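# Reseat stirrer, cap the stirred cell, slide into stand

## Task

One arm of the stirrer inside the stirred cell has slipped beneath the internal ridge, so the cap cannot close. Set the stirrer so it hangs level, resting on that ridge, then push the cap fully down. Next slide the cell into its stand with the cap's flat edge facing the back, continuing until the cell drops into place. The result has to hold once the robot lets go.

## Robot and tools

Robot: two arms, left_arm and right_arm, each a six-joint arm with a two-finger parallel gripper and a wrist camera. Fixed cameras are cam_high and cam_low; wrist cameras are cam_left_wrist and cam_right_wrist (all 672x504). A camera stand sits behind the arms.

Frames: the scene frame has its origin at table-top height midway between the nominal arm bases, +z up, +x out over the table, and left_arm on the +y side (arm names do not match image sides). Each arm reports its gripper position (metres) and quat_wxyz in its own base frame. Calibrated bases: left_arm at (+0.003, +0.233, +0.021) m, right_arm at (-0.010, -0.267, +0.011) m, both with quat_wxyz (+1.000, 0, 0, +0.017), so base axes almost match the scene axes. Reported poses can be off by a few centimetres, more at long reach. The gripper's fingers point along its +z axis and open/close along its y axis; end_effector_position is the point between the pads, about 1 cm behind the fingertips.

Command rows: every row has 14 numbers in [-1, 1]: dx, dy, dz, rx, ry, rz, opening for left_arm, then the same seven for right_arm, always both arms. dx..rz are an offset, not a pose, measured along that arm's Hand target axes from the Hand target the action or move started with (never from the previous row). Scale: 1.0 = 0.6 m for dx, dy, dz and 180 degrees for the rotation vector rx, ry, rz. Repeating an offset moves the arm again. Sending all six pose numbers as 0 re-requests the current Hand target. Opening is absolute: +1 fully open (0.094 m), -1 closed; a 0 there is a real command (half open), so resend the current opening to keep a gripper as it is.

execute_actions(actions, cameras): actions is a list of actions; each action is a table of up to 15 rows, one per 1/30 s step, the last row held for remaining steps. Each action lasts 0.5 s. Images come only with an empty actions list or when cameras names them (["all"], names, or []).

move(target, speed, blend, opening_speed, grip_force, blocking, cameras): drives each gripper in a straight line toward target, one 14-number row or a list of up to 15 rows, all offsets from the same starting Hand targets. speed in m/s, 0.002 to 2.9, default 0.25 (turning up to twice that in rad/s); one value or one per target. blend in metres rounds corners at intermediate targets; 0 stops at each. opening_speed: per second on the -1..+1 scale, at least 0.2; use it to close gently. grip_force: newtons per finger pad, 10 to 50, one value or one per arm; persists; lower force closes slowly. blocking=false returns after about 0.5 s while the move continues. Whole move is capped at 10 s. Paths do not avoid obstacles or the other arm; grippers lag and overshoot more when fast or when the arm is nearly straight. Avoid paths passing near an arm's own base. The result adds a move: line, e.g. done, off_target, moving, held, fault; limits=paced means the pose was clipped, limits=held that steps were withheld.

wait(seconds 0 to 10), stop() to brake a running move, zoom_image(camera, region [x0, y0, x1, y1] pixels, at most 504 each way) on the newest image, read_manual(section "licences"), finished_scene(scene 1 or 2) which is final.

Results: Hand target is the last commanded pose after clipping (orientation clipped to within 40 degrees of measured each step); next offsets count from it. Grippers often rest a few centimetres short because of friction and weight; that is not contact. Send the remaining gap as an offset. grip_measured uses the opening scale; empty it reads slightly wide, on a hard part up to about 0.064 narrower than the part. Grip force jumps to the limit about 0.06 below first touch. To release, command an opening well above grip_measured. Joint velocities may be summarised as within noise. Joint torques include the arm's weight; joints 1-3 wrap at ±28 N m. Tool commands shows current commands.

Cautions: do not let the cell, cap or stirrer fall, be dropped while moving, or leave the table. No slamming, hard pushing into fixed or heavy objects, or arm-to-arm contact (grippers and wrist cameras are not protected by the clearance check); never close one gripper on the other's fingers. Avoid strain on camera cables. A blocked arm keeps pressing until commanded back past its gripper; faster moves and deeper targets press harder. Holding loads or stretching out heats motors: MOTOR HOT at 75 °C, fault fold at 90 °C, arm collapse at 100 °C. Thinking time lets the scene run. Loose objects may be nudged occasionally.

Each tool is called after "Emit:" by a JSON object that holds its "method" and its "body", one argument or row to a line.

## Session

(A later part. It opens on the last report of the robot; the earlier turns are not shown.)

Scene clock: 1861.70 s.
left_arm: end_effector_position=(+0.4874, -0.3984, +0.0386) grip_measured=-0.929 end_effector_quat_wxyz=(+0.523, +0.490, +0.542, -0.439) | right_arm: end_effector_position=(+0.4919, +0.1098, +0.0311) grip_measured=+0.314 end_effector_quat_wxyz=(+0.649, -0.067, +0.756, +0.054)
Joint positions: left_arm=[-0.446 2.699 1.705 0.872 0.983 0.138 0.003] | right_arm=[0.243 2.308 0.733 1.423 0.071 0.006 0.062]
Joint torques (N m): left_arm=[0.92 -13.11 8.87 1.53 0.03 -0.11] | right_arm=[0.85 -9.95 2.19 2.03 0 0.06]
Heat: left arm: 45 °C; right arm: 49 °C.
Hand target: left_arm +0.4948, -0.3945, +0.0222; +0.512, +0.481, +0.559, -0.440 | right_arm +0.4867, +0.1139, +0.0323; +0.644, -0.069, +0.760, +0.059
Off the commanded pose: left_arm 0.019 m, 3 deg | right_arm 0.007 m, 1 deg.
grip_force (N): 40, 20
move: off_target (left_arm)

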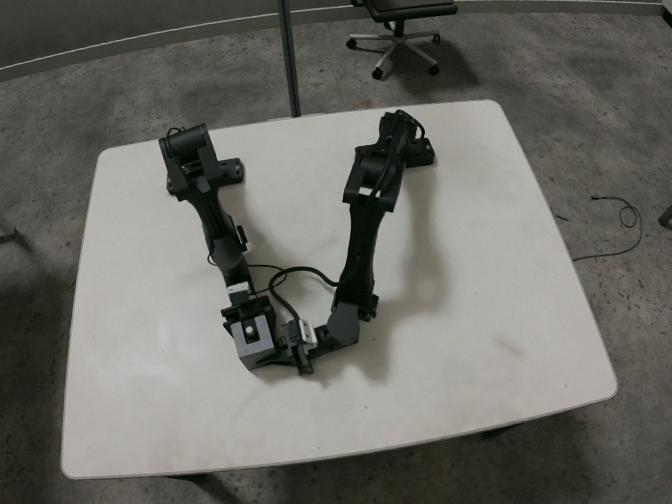

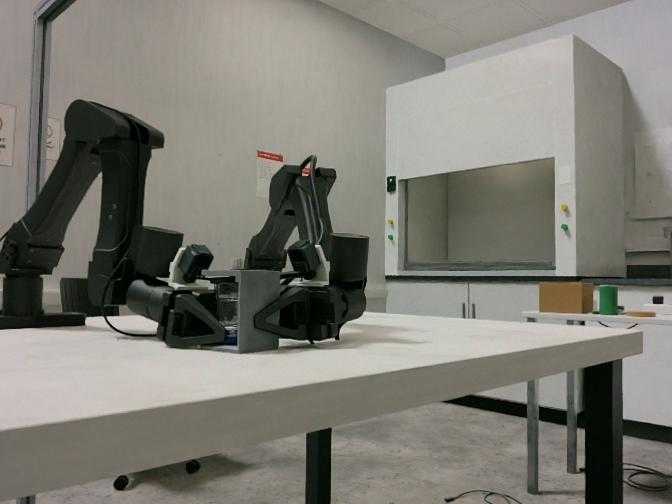

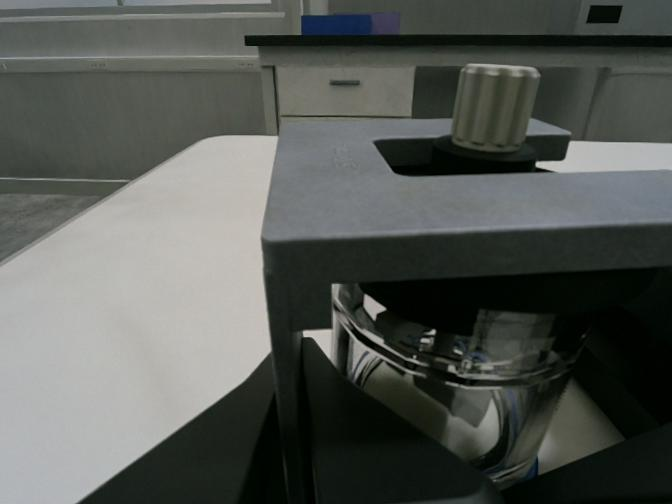

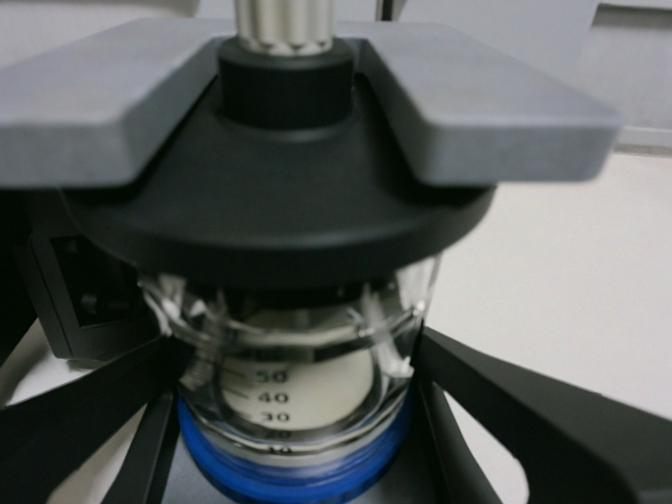

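Emit:
{"method": "move", "body": {
  "target": [0,0,0,0,0,0,-1,0.004,0,0.006,0,0.035,0,0.25],
  "speed": 0.03,
  "cameras": ["cam_high","cam_low","cam_right_wrist","cam_left_wrist"]
}}

Emit:
{"method": "zoom_image", "body": {
  "camera": "cam_low",
  "region": [150, 250, 290, 370]
}}

Emit:
{"method": "zoom_image", "body": {
  "camera": "cam_high",
  "region": [230, 310, 290, 360]
}}

Scene clock: 1883.13 s.
left_arm: end_effector_position=(+0.4861, -0.3986, +0.0385) grip_measured=-0.929 end_effector_quat_wxyz=(+0.521, +0.491, +0.541, -0.441) | right_arm: end_effector_position=(+0.4912, +0.1096, +0.0306) grip_measured=+0.314 end_effector_quat_wxyz=(+0.616, -0.069, +0.783, +0.051)
Joint positions: left_arm=[-0.446 2.699 1.705 0.871 0.99 0.138 0.003] | right_arm=[0.243 2.221 0.733 1.249 0.071 0.012 0.062]
Joint torques (N m): left_arm=[0.96 -13.2 8.87 1.55 -0.05 -0.13] | right_arm=[0.72 -10.21 4.48 1.48 -0.02 0.08]
Heat: left arm: 46 °C; right arm: 49 °C.
Hand target: left_arm +0.4949, -0.3944, +0.0222; +0.512, +0.481, +0.559, -0.440 | right_arm +0.4898, +0.1145, +0.0294; +0.601, -0.072, +0.794, +0.055
Off the commanded pose: left_arm 0.019 m, 3 deg | right_arm 0.005 m, 2 deg.
grip_force (N): 40, 20
move: off_target (left_arm)

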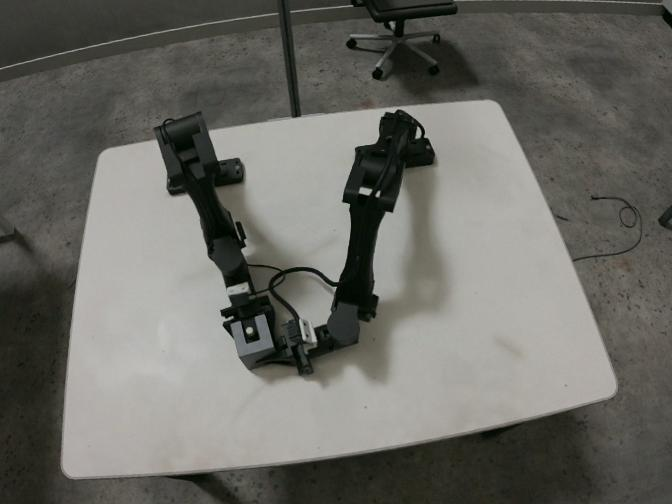

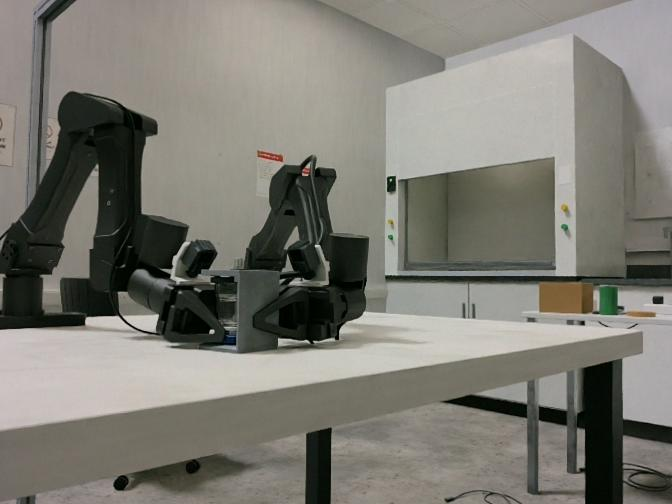

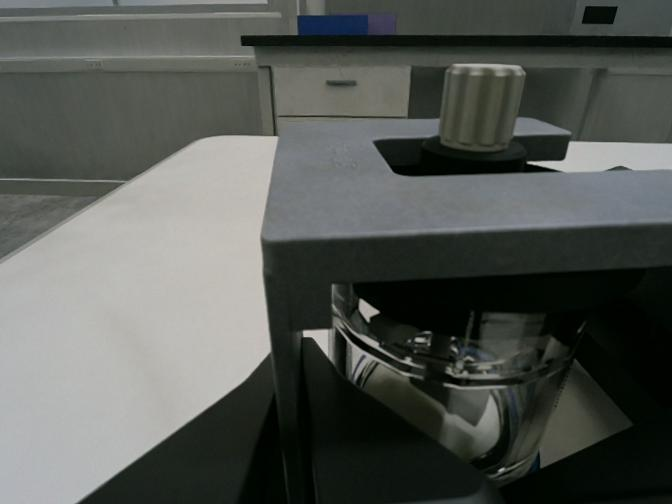

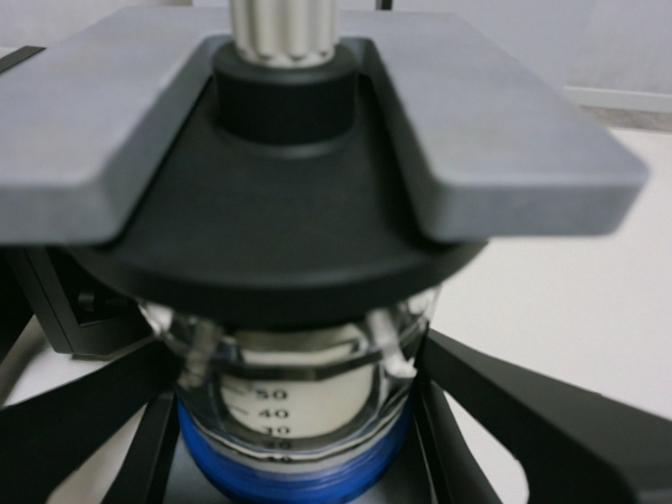

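Scaled by 3.600 from the camera's 672x504 image, which has a finer 960x720 frame.

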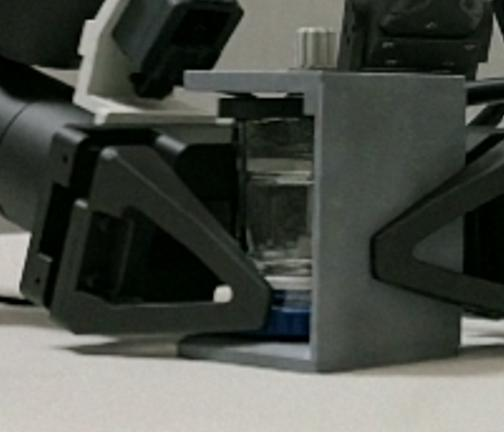

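Scaled by 8.400 from the camera's 672x504 image, which has a finer 960x720 frame.

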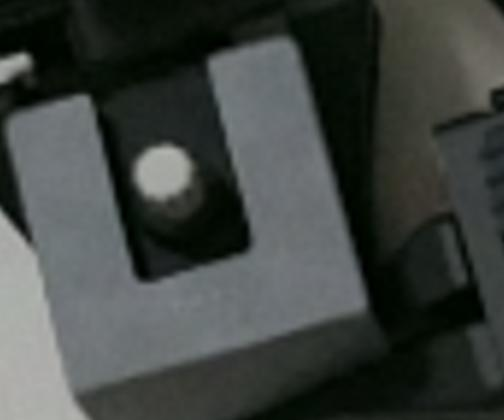

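Emit:
{"method": "zoom_image", "body": {
  "camera": "cam_low",
  "region": [200, 250, 260, 310]
}}

Emit:
{"method": "zoom_image", "body": {
  "camera": "cam_low",
  "region": [200, 310, 260, 360]
}}

Emit:
{"method": "zoom_image", "body": {
  "camera": "cam_right_wrist",
  "region": [100, 0, 500, 300]
}}

Emit:
{"method": "zoom_image", "body": {
  "camera": "cam_left_wrist",
  "region": [260, 230, 460, 430]
}}

Scaled by 8.400 from the camera's 672x504 image, which has a finer 960x720 frame.

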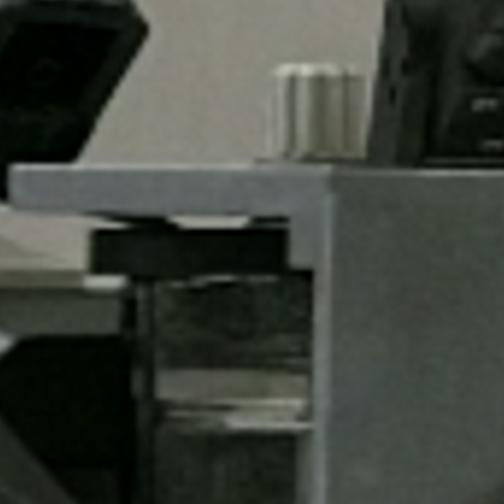

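Scaled by 8.400 from the camera's 672x504 image, which has a finer 960x720 frame.

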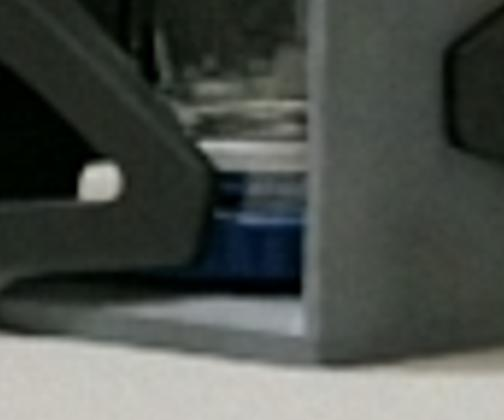

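Scaled by 1.260 from the camera's 672x504 image, which has a finer 960x720 frame.

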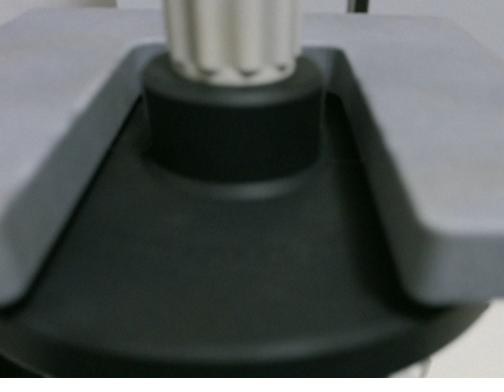

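Scaled by 2.520 from the camera's 672x504 image, which has a finer 960x720 frame.

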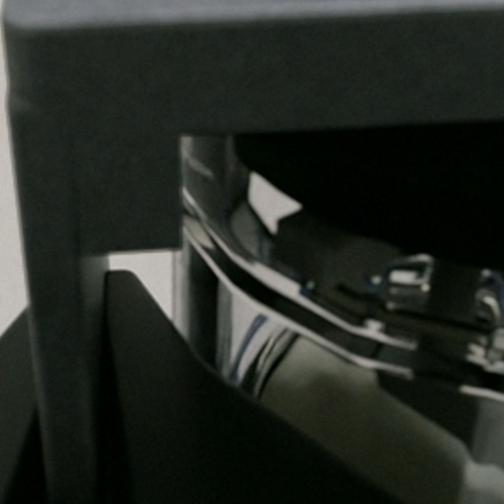

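Emit:
{"method": "move", "body": {
  "target": [0,0,0,0,0,0,-1,-0.005,-0.004,0,0,0,0,0.25],
  "speed": 0.03,
  "grip_force": [40,45],
  "cameras": ["cam_high","cam_low","cam_right_wrist","cam_left_wrist"]
}}

Emit:
{"method": "zoom_image", "body": {
  "camera": "cam_low",
  "region": [200, 250, 260, 310]
}}

Emit:
{"method": "zoom_image", "body": {
  "camera": "cam_right_wrist",
  "region": [100, 0, 500, 300]
}}

Emit:
{"method": "zoom_image", "body": {
  "camera": "cam_high",
  "region": [230, 310, 290, 360]
}}

Scene clock: 1897.20 s.
left_arm: end_effector_position=(+0.4860, -0.3986, +0.0384) grip_measured=-0.929 end_effector_quat_wxyz=(+0.521, +0.491, +0.541, -0.441) | right_arm: end_effector_position=(+0.4910, +0.1096, +0.0309) grip_measured=+0.295 end_effector_quat_wxyz=(+0.613, -0.069, +0.785, +0.051)
Joint positions: left_arm=[-0.446 2.699 1.705 0.87 0.991 0.138 0.003] | right_arm=[0.243 2.211 0.733 1.231 0.071 0.012 0.061]
Joint torques (N m): left_arm=[0.99 -13.16 8.88 1.55 -0.05 -0.14] | right_arm=[0.1 -10.28 4.72 1.52 -0.09 0.06]
Heat: left arm: 46 °C; right arm: 47 °C.
Hand target: left_arm +0.4948, -0.3944, +0.0222; +0.512, +0.481, +0.559, -0.440 | right_arm +0.4911, +0.1123, +0.0323; +0.601, -0.072, +0.794, +0.055
Off the commanded pose: left_arm 0.019 m, 3 deg | right_arm 0.003 m, 2 deg.
grip_force (N): 40, 45
move: off_target (left_arm)

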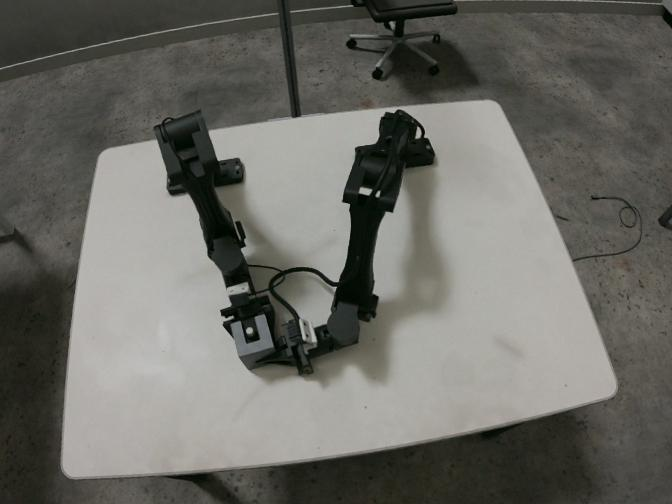

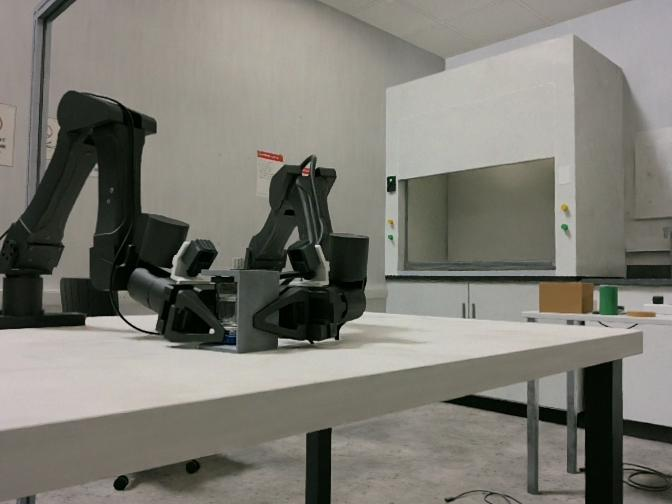

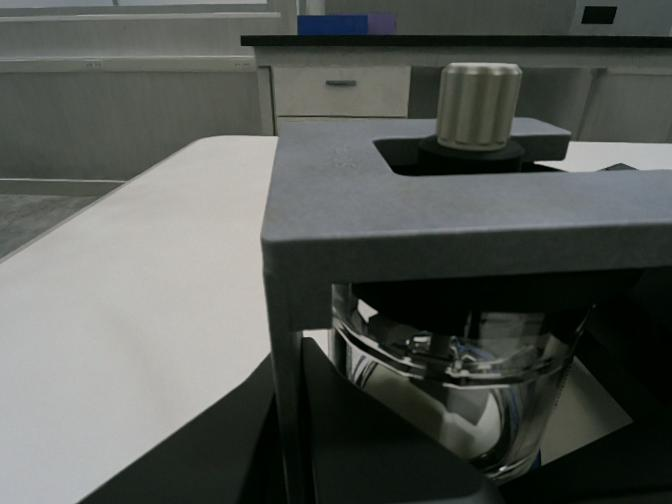

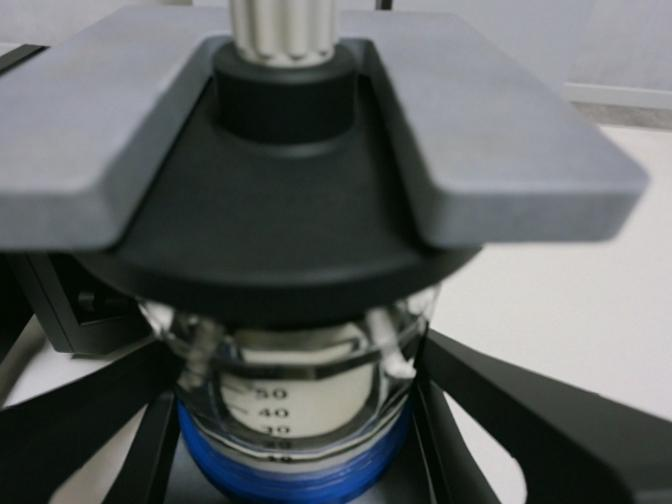

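Scaled by 8.400 from the camera's 672x504 image, which has a finer 960x720 frame.

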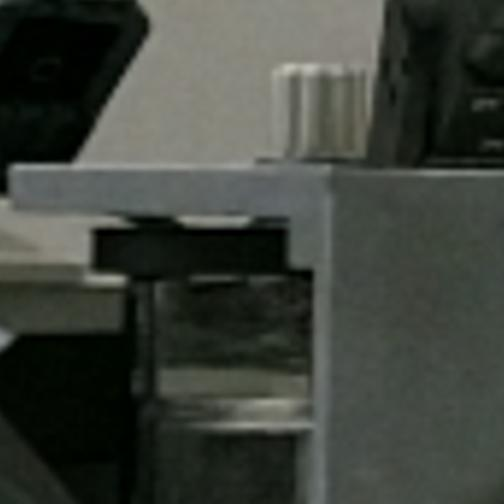

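Scaled by 1.260 from the camera's 672x504 image, which has a finer 960x720 frame.

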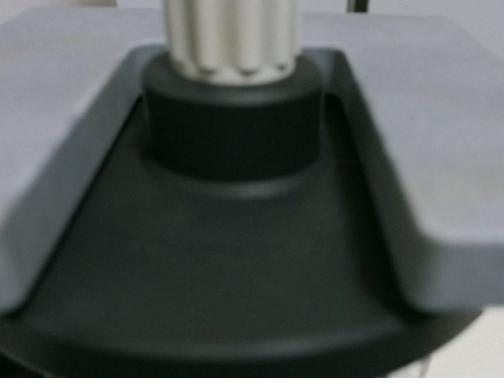

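Scaled by 8.400 from the camera's 672x504 image, which has a finer 960x720 frame.

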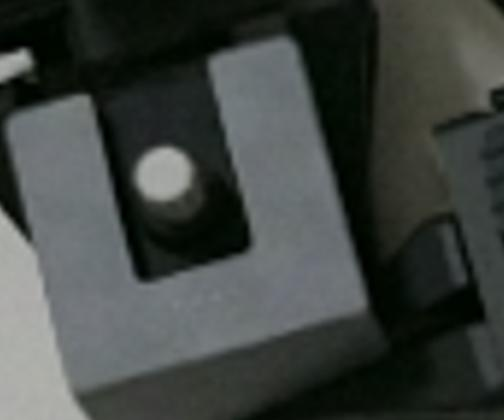

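Emit:
{"method": "move", "body": {
  "target": [
    [0,0,0,0,0,0,-1,-0.002,0,0,0,0,0,0.25],
    [0,0,0,0,0,0,-1,-0.002,-0.010,-0.001,0,0,0,0.25]
  ],
  "speed": 0.03,
  "cameras": ["cam_high","cam_low","cam_right_wrist"]
}}

Emit:
{"method": "zoom_image", "body": {
  "camera": "cam_low",
  "region": [200, 250, 260, 310]
}}

Emit:
{"method": "zoom_image", "body": {
  "camera": "cam_right_wrist",
  "region": [100, 0, 500, 300]
}}

Scene clock: 1905.37 s.
left_arm: end_effector_position=(+0.4860, -0.3986, +0.0384) grip_measured=-0.929 end_effector_quat_wxyz=(+0.521, +0.491, +0.541, -0.441) | right_arm: end_effector_position=(+0.4916, +0.1077, +0.0308) grip_measured=+0.295 end_effector_quat_wxyz=(+0.611, -0.071, +0.786, +0.055)
Joint positions: left_arm=[-0.446 2.699 1.705 0.87 0.991 0.138 0.003] | right_arm=[0.232 2.208 0.734 1.223 0.051 0.012 0.061]
Joint torques (N m): left_arm=[0.96 -13.16 8.87 1.52 -0.05 -0.14] | right_arm=[-0.53 -10.51 4.41 1.57 -0.06 0.01]
Heat: left arm: 46 °C; right arm: 47 °C.
Hand target: left_arm +0.4948, -0.3944, +0.0222; +0.512, +0.481, +0.559, -0.440 | right_arm +0.4919, +0.1063, +0.0334; +0.601, -0.072, +0.794, +0.055
Off the commanded pose: left_arm 0.019 m, 3 deg | right_arm 0.003 m, 1 deg.
grip_force (N): 40, 45
move: off_target (left_arm)
Images, in order (width x height): cam_high 672x504, cam_low 672x504, cam_right_wrist 672x504.

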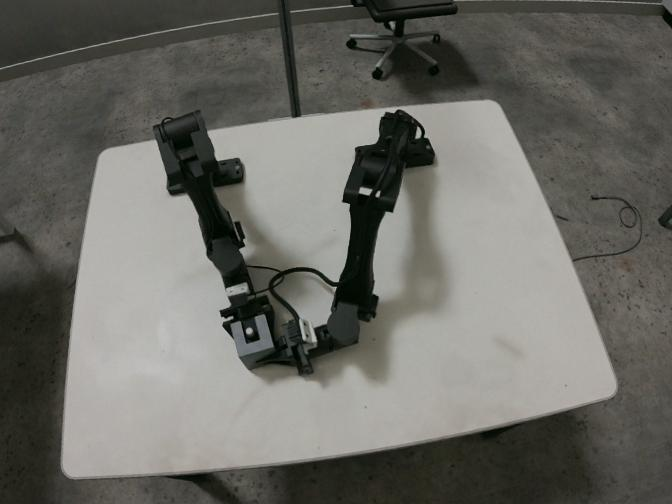

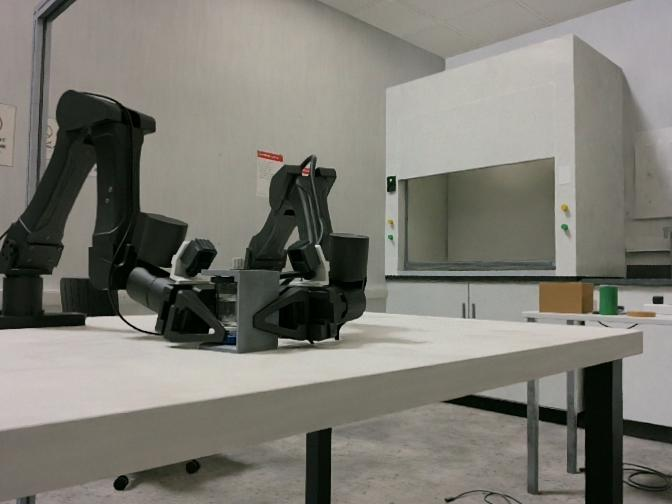

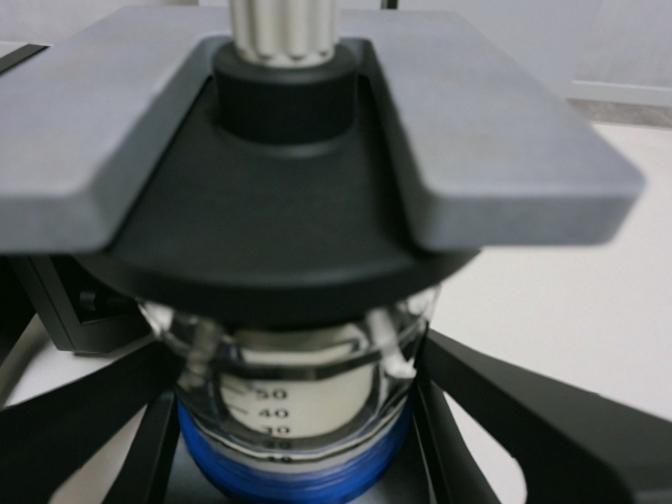

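Scaled by 8.400 from the camera's 672x504 image, which has a finer 960x720 frame.

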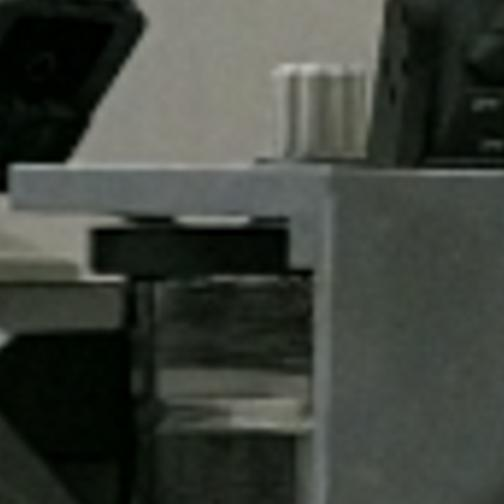

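Scaled by 1.260 from the camera's 672x504 image, which has a finer 960x720 frame.

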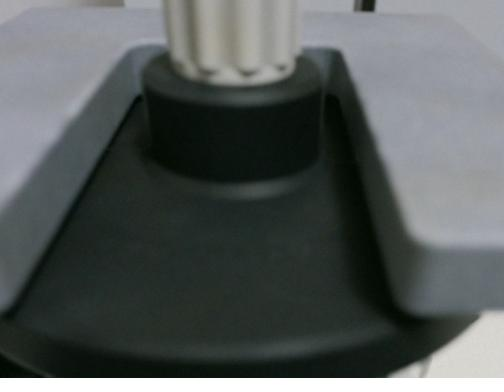

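Emit:
{"method": "move", "body": {
  "target": [0,0,0,0,0,0,-1,0.028,0.003,0.004,0,0,0,0.25],
  "speed": 0.03,
  "cameras": ["cam_high","cam_low","cam_right_wrist"]
}}

Emit:
{"method": "zoom_image", "body": {
  "camera": "cam_low",
  "region": [200, 250, 260, 310]
}}

Emit:
{"method": "zoom_image", "body": {
  "camera": "cam_low",
  "region": [200, 310, 260, 360]
}}

Scene clock: 1915.93 s.
left_arm: end_effector_position=(+0.4860, -0.3986, +0.0384) grip_measured=-0.929 end_effector_quat_wxyz=(+0.521, +0.491, +0.541, -0.441) | right_arm: end_effector_position=(+0.4919, +0.1077, +0.0320) grip_measured=+0.295 end_effector_quat_wxyz=(+0.613, -0.071, +0.785, +0.055)
Joint positions: left_arm=[-0.446 2.699 1.705 0.87 0.991 0.138 0.003] | right_arm=[0.232 2.208 0.734 1.228 0.051 0.012 0.061]
Joint torques (N m): left_arm=[0.99 -13.24 8.84 1.53 -0.04 -0.16] | right_arm=[-0.01 -5.78 4.23 2.22 -0.02 0.03]
Heat: left arm: 46 °C; right arm: 47 °C.
Hand target: left_arm +0.4948, -0.3944, +0.0222; +0.512, +0.481, +0.559, -0.440 | right_arm +0.4894, +0.1077, +0.0166; +0.601, -0.072, +0.794, +0.055
Off the commanded pose: left_arm 0.019 m, 3 deg | right_arm 0.016 m, 2 deg.
grip_force (N): 40, 45
move: off_target (left_arm, right_arm)
Images, in order (width x height): cam_high 672x504, cam_low 672x504, cam_right_wrist 672x504.

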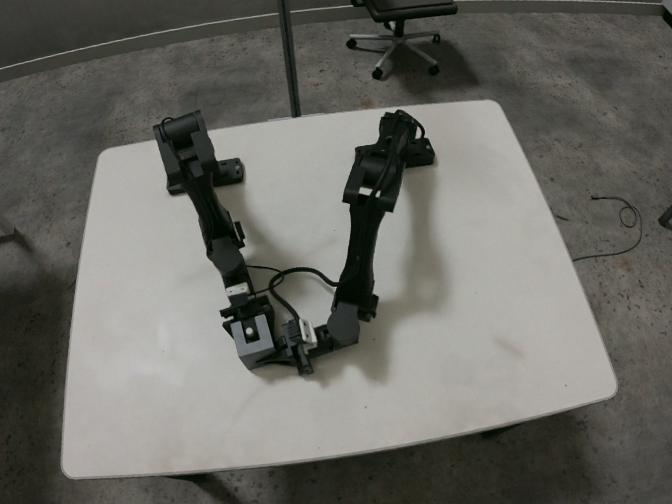

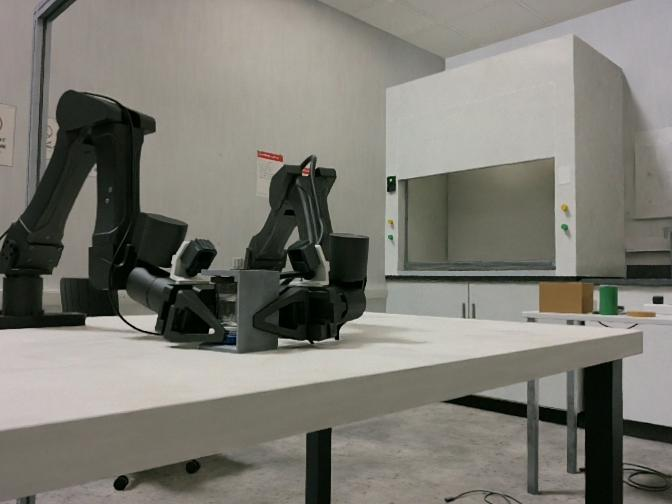

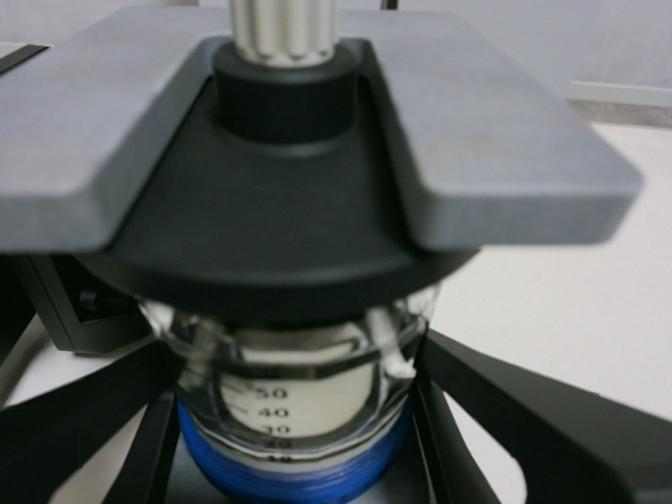

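Scaled by 8.400 from the camera's 672x504 image, which has a finer 960x720 frame.

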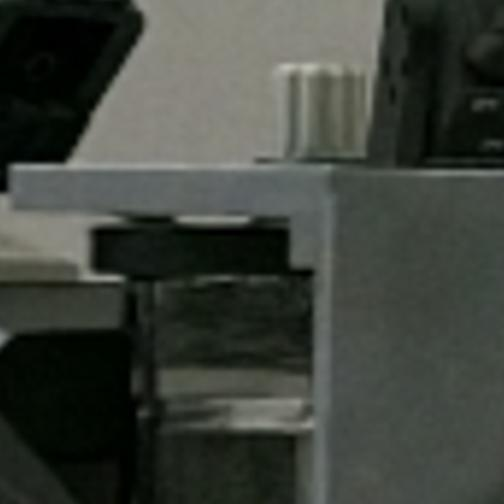

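Scaled by 8.400 from the camera's 672x504 image, which has a finer 960x720 frame.

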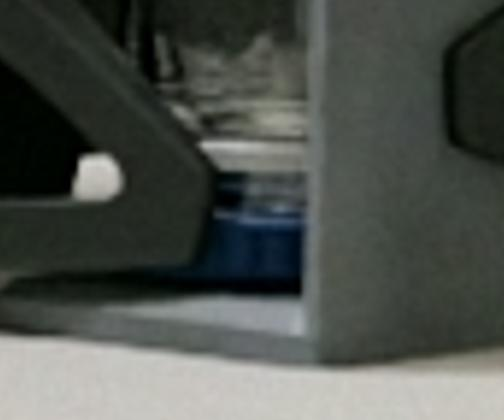

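Emit:
{"method": "move", "body": {
  "target": [0,0,0,0,0,0,-1,0.012,0,0.004,0,0,0,0.25],
  "speed": 0.03,
  "cameras": ["cam_high","cam_low","cam_right_wrist"]
}}

Emit:
{"method": "zoom_image", "body": {
  "camera": "cam_low",
  "region": [200, 250, 260, 310]
}}

Emit:
{"method": "zoom_image", "body": {
  "camera": "cam_low",
  "region": [200, 310, 260, 360]
}}

Scene clock: 1919.67 s.
left_arm: end_effector_position=(+0.4862, -0.3987, +0.0386) grip_measured=-0.929 end_effector_quat_wxyz=(+0.521, +0.491, +0.541, -0.441) | right_arm: end_effector_position=(+0.4924, +0.1079, +0.0312) grip_measured=+0.295 end_effector_quat_wxyz=(+0.622, -0.070, +0.778, +0.056)
Joint positions: left_arm=[-0.446 2.699 1.706 0.869 0.991 0.138 0.003] | right_arm=[0.232 2.236 0.734 1.28 0.051 0.012 0.061]
Joint torques (N m): left_arm=[0.95 -13.22 8.8 1.57 -0.03 -0.15] | right_arm=[-0.01 -5.53 4.42 1.97 -0.02 0.02]
Heat: left arm: 46 °C; right arm: 47 °C.
Hand target: left_arm +0.4948, -0.3945, +0.0222; +0.512, +0.481, +0.559, -0.440 | right_arm +0.4897, +0.1078, +0.0091; +0.601, -0.072, +0.794, +0.055
Off the commanded pose: left_arm 0.019 m, 3 deg | right_arm 0.022 m, 3 deg.
grip_force (N): 40, 45
move: off_target (left_arm, right_arm)
Images, in order (width x height): cam_high 672x504, cam_low 672x504, cam_right_wrist 672x504.

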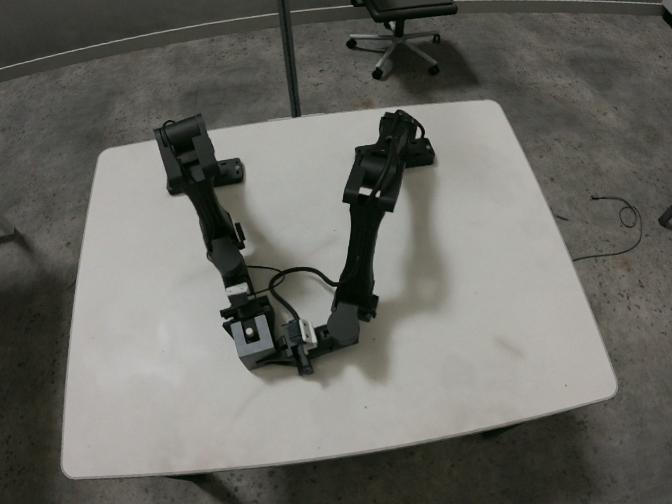

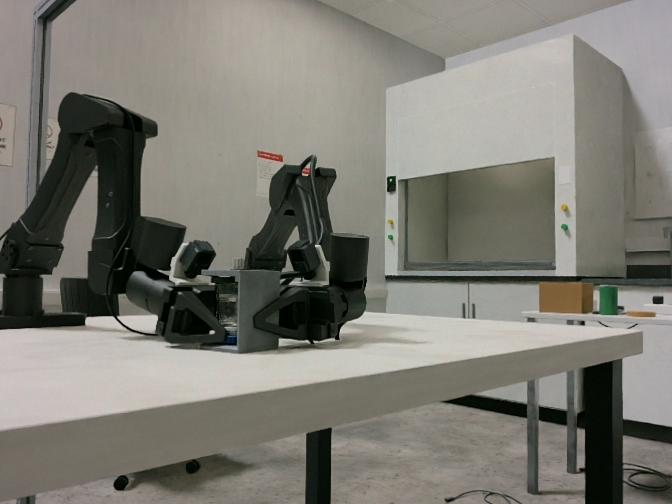

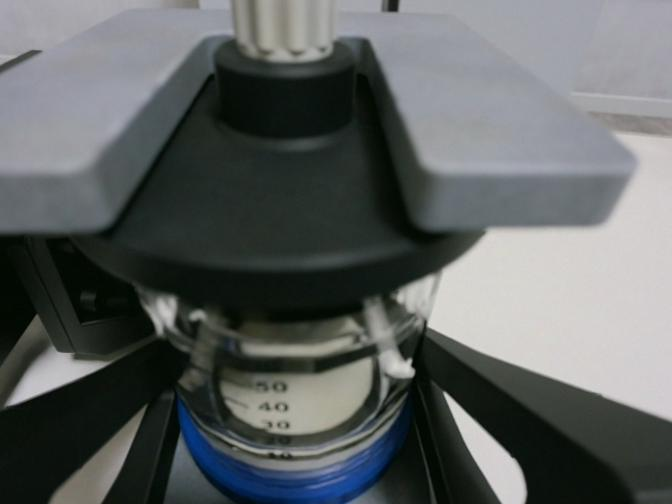

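Scaled by 8.400 from the camera's 672x504 image, which has a finer 960x720 frame.

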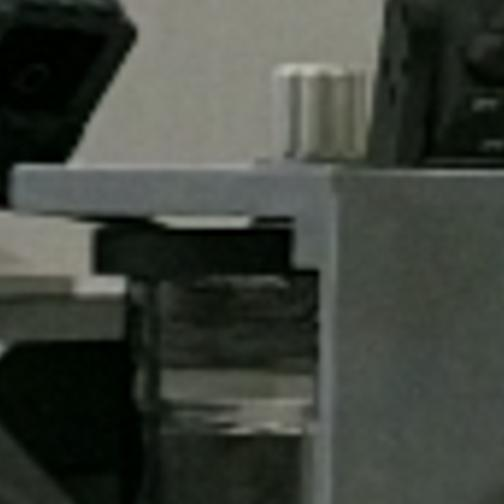

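Scaled by 8.400 from the camera's 672x504 image, which has a finer 960x720 frame.

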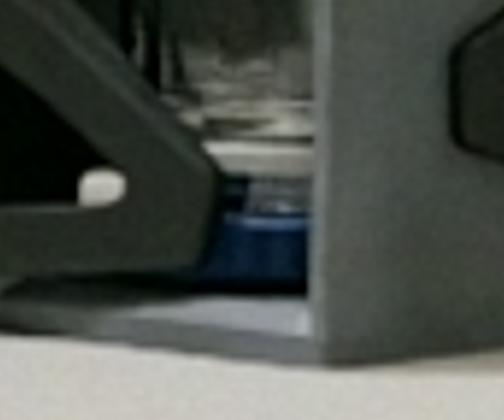

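Emit:
{"method": "move", "body": {
  "target": [
    [0,0,0,0,0,0,-1,-0.046,0,0.0,0,0,0,0.25],
    [0,0,0,0,0,0,-1,-0.046,-0.004,-0.010,0,0,0,0.25]
  ],
  "speed": 0.03,
  "cameras": ["cam_high","cam_low","cam_right_wrist","cam_left_wrist"]
}}

Emit:
{"method": "zoom_image", "body": {
  "camera": "cam_low",
  "region": [200, 250, 260, 310]
}}

Emit:
{"method": "zoom_image", "body": {
  "camera": "cam_right_wrist",
  "region": [100, 0, 500, 300]
}}

Scene clock: 1941.47 s.
left_arm: end_effector_position=(+0.4878, -0.3979, +0.0386) grip_measured=-0.929 end_effector_quat_wxyz=(+0.522, +0.490, +0.542, -0.440) | right_arm: end_effector_position=(+0.4942, +0.1089, +0.0318) grip_measured=+0.295 end_effector_quat_wxyz=(+0.606, -0.072, +0.790, +0.055)
Joint positions: left_arm=[-0.445 2.699 1.708 0.867 0.987 0.139 0.003] | right_arm=[0.232 2.197 0.748 1.186 0.048 0.012 0.061]
Joint torques (N m): left_arm=[0.75 -13.19 8.69 1.58 0.01 -0.17] | right_arm=[-0.66 -10.95 3.34 1.8 -0.06 0.01]
Heat: left arm: 46 °C; right arm: 48 °C.
Hand target: left_arm +0.4949, -0.3943, +0.0222; +0.512, +0.481, +0.559, -0.440 | right_arm +0.4918, +0.1057, +0.0373; +0.601, -0.072, +0.794, +0.055
Off the commanded pose: left_arm 0.018 m, 3 deg | right_arm 0.007 m, 1 deg.
grip_force (N): 40, 45
move: off_target (left_arm)

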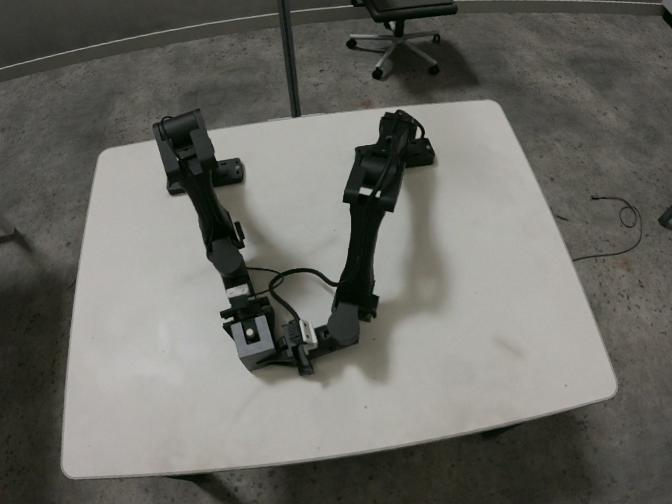

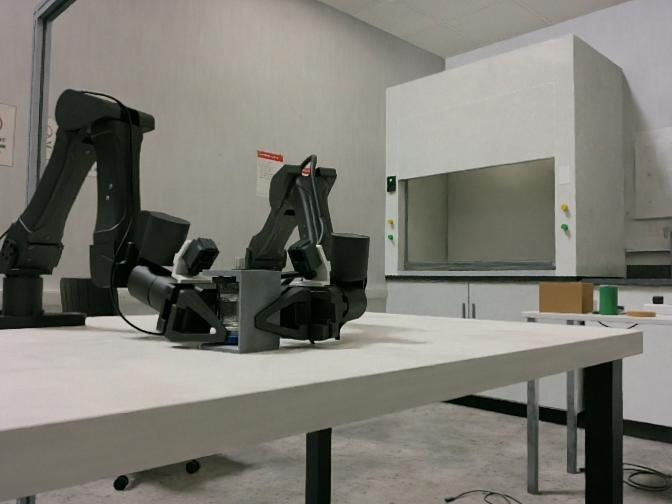

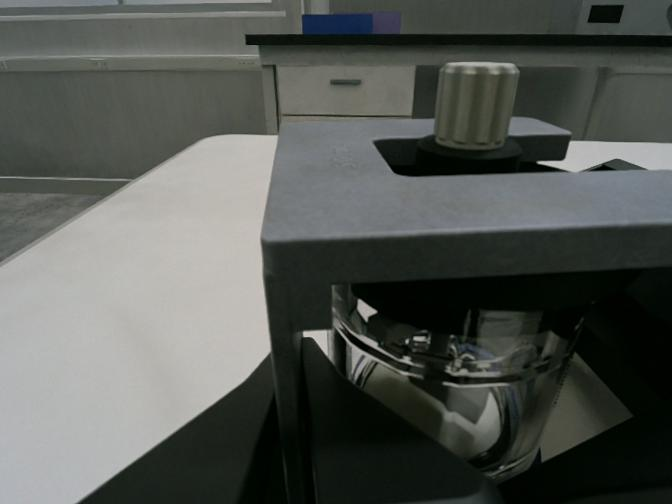

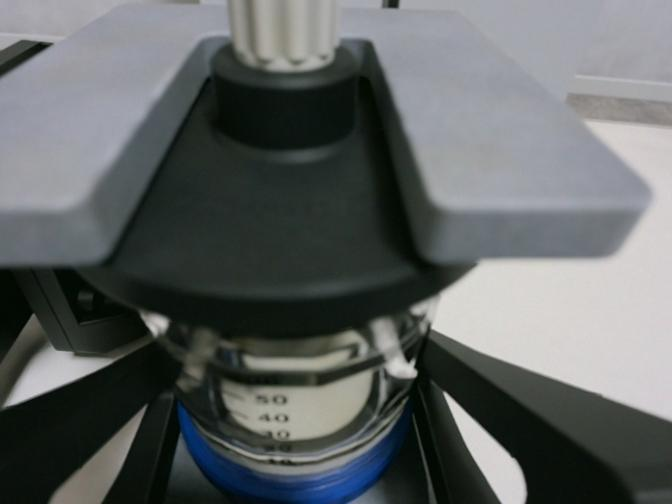

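Scaled by 8.400 from the camera's 672x504 image, which has a finer 960x720 frame.

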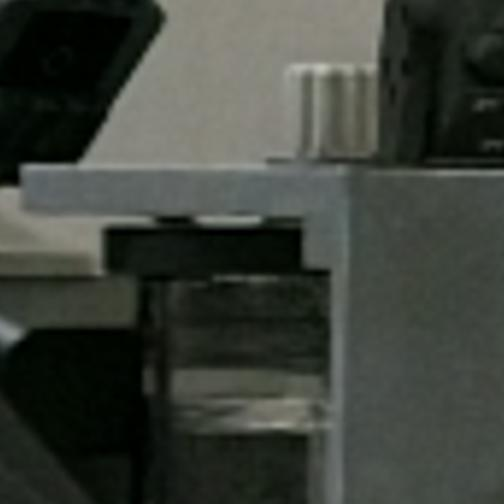

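Scaled by 1.260 from the camera's 672x504 image, which has a finer 960x720 frame.

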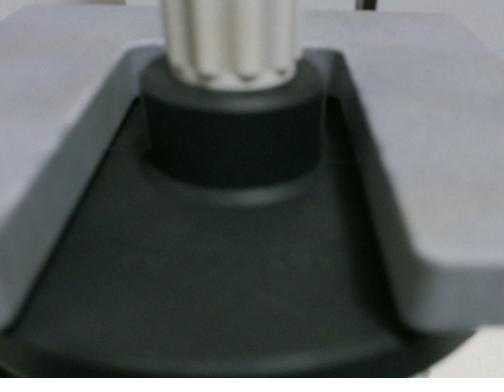

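Emit:
{"method": "move", "body": {
  "target": [0,0,0,0,0,0,-1,-0.007,0,-0.012,0,-0.006,0,0.25],
  "speed": 0.03,
  "cameras": ["cam_high","cam_low","cam_right_wrist","cam_left_wrist"]
}}

Emit:
{"method": "zoom_image", "body": {
  "camera": "cam_low",
  "region": [150, 250, 290, 370]
}}

Emit:
{"method": "zoom_image", "body": {
  "camera": "cam_low",
  "region": [200, 250, 260, 310]
}}

Emit:
{"method": "zoom_image", "body": {
  "camera": "cam_right_wrist",
  "region": [100, 0, 500, 300]
}}

Scene clock: 1948.67 s.
left_arm: end_effector_position=(+0.4878, -0.3979, +0.0386) grip_measured=-0.929 end_effector_quat_wxyz=(+0.522, +0.490, +0.542, -0.439) | right_arm: end_effector_position=(+0.4883, +0.1075, +0.0319) grip_measured=+0.295 end_effector_quat_wxyz=(+0.603, -0.074, +0.792, +0.054)
Joint positions: left_arm=[-0.445 2.699 1.708 0.866 0.986 0.139 0.003] | right_arm=[0.232 2.179 0.723 1.186 0.048 0.008 0.061]
Joint torques (N m): left_arm=[0.84 -13.15 8.8 1.59 0.04 -0.15] | right_arm=[-0.59 -10.82 2.96 2.11 -0.05 0.04]
Heat: left arm: 46 °C; right arm: 48 °C.
Hand target: left_arm +0.4949, -0.3943, +0.0221; +0.512, +0.481, +0.559, -0.440 | right_arm +0.4861, +0.1046, +0.0433; +0.609, -0.072, +0.788, +0.056
Off the commanded pose: left_arm 0.018 m, 3 deg | right_arm 0.012 m, 1 deg.
grip_force (N): 40, 45
move: off_target (left_arm, right_arm)

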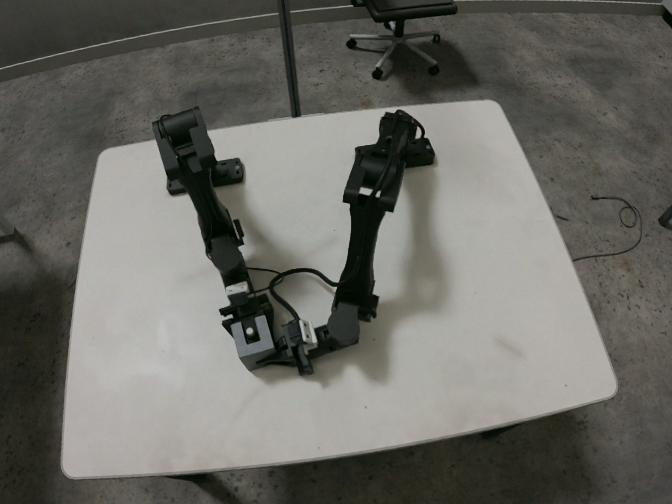

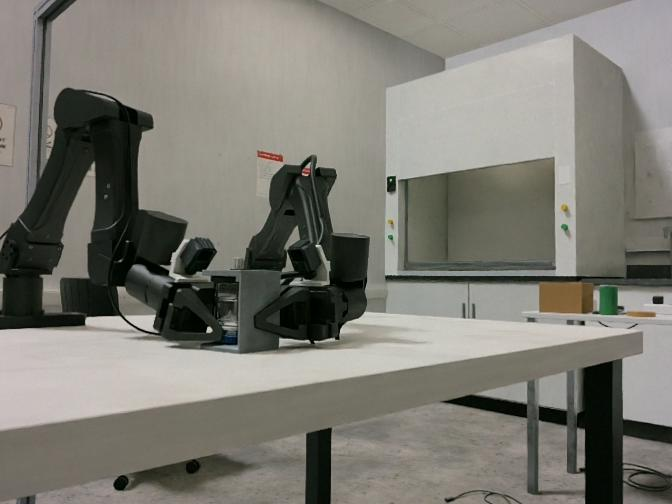

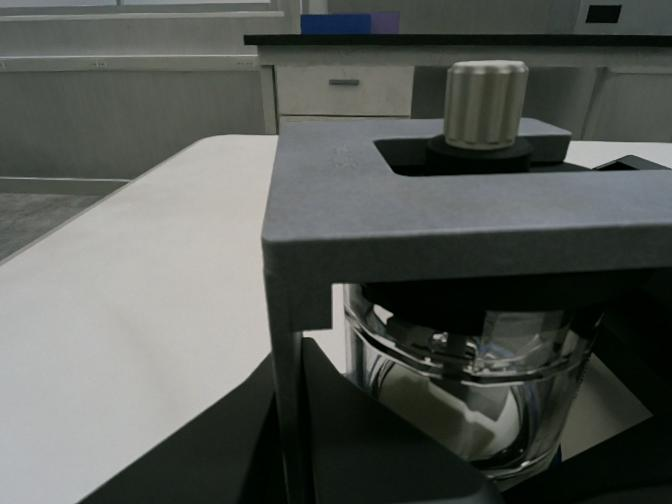

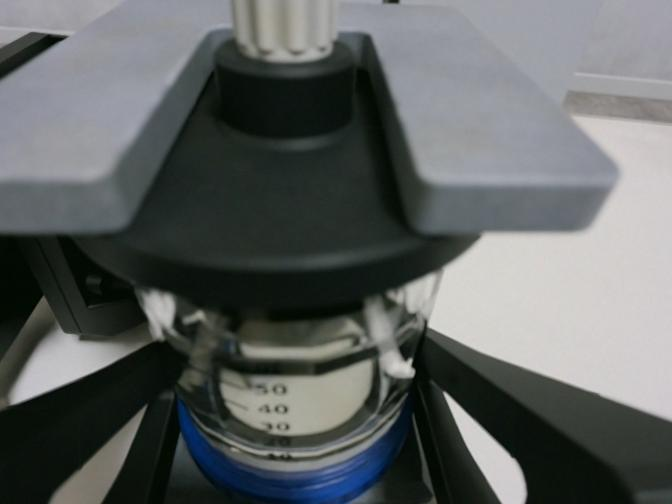

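Scaled by 3.600 from the camera's 672x504 image, which has a finer 960x720 frame.

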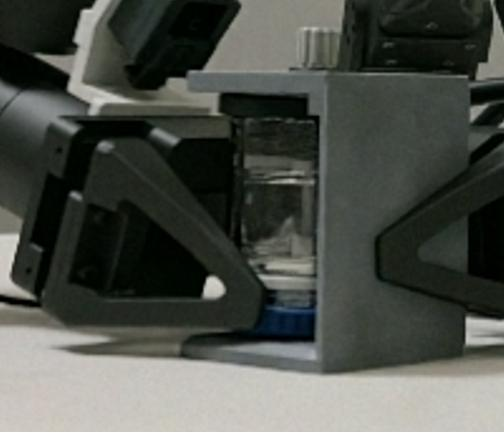

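Scaled by 8.400 from the camera's 672x504 image, which has a finer 960x720 frame.

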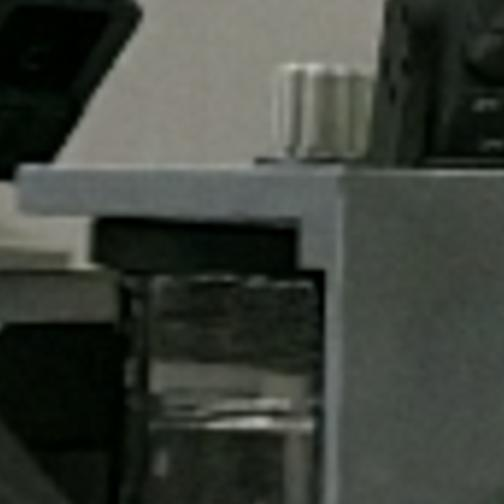

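Scaled by 1.260 from the camera's 672x504 image, which has a finer 960x720 frame.

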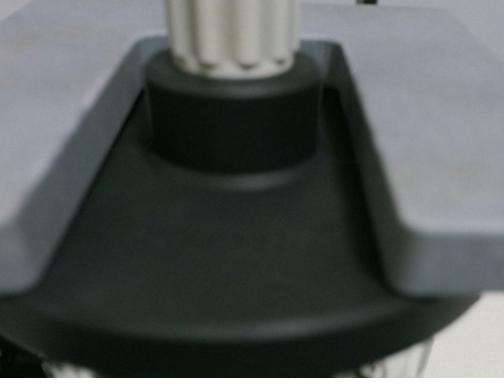

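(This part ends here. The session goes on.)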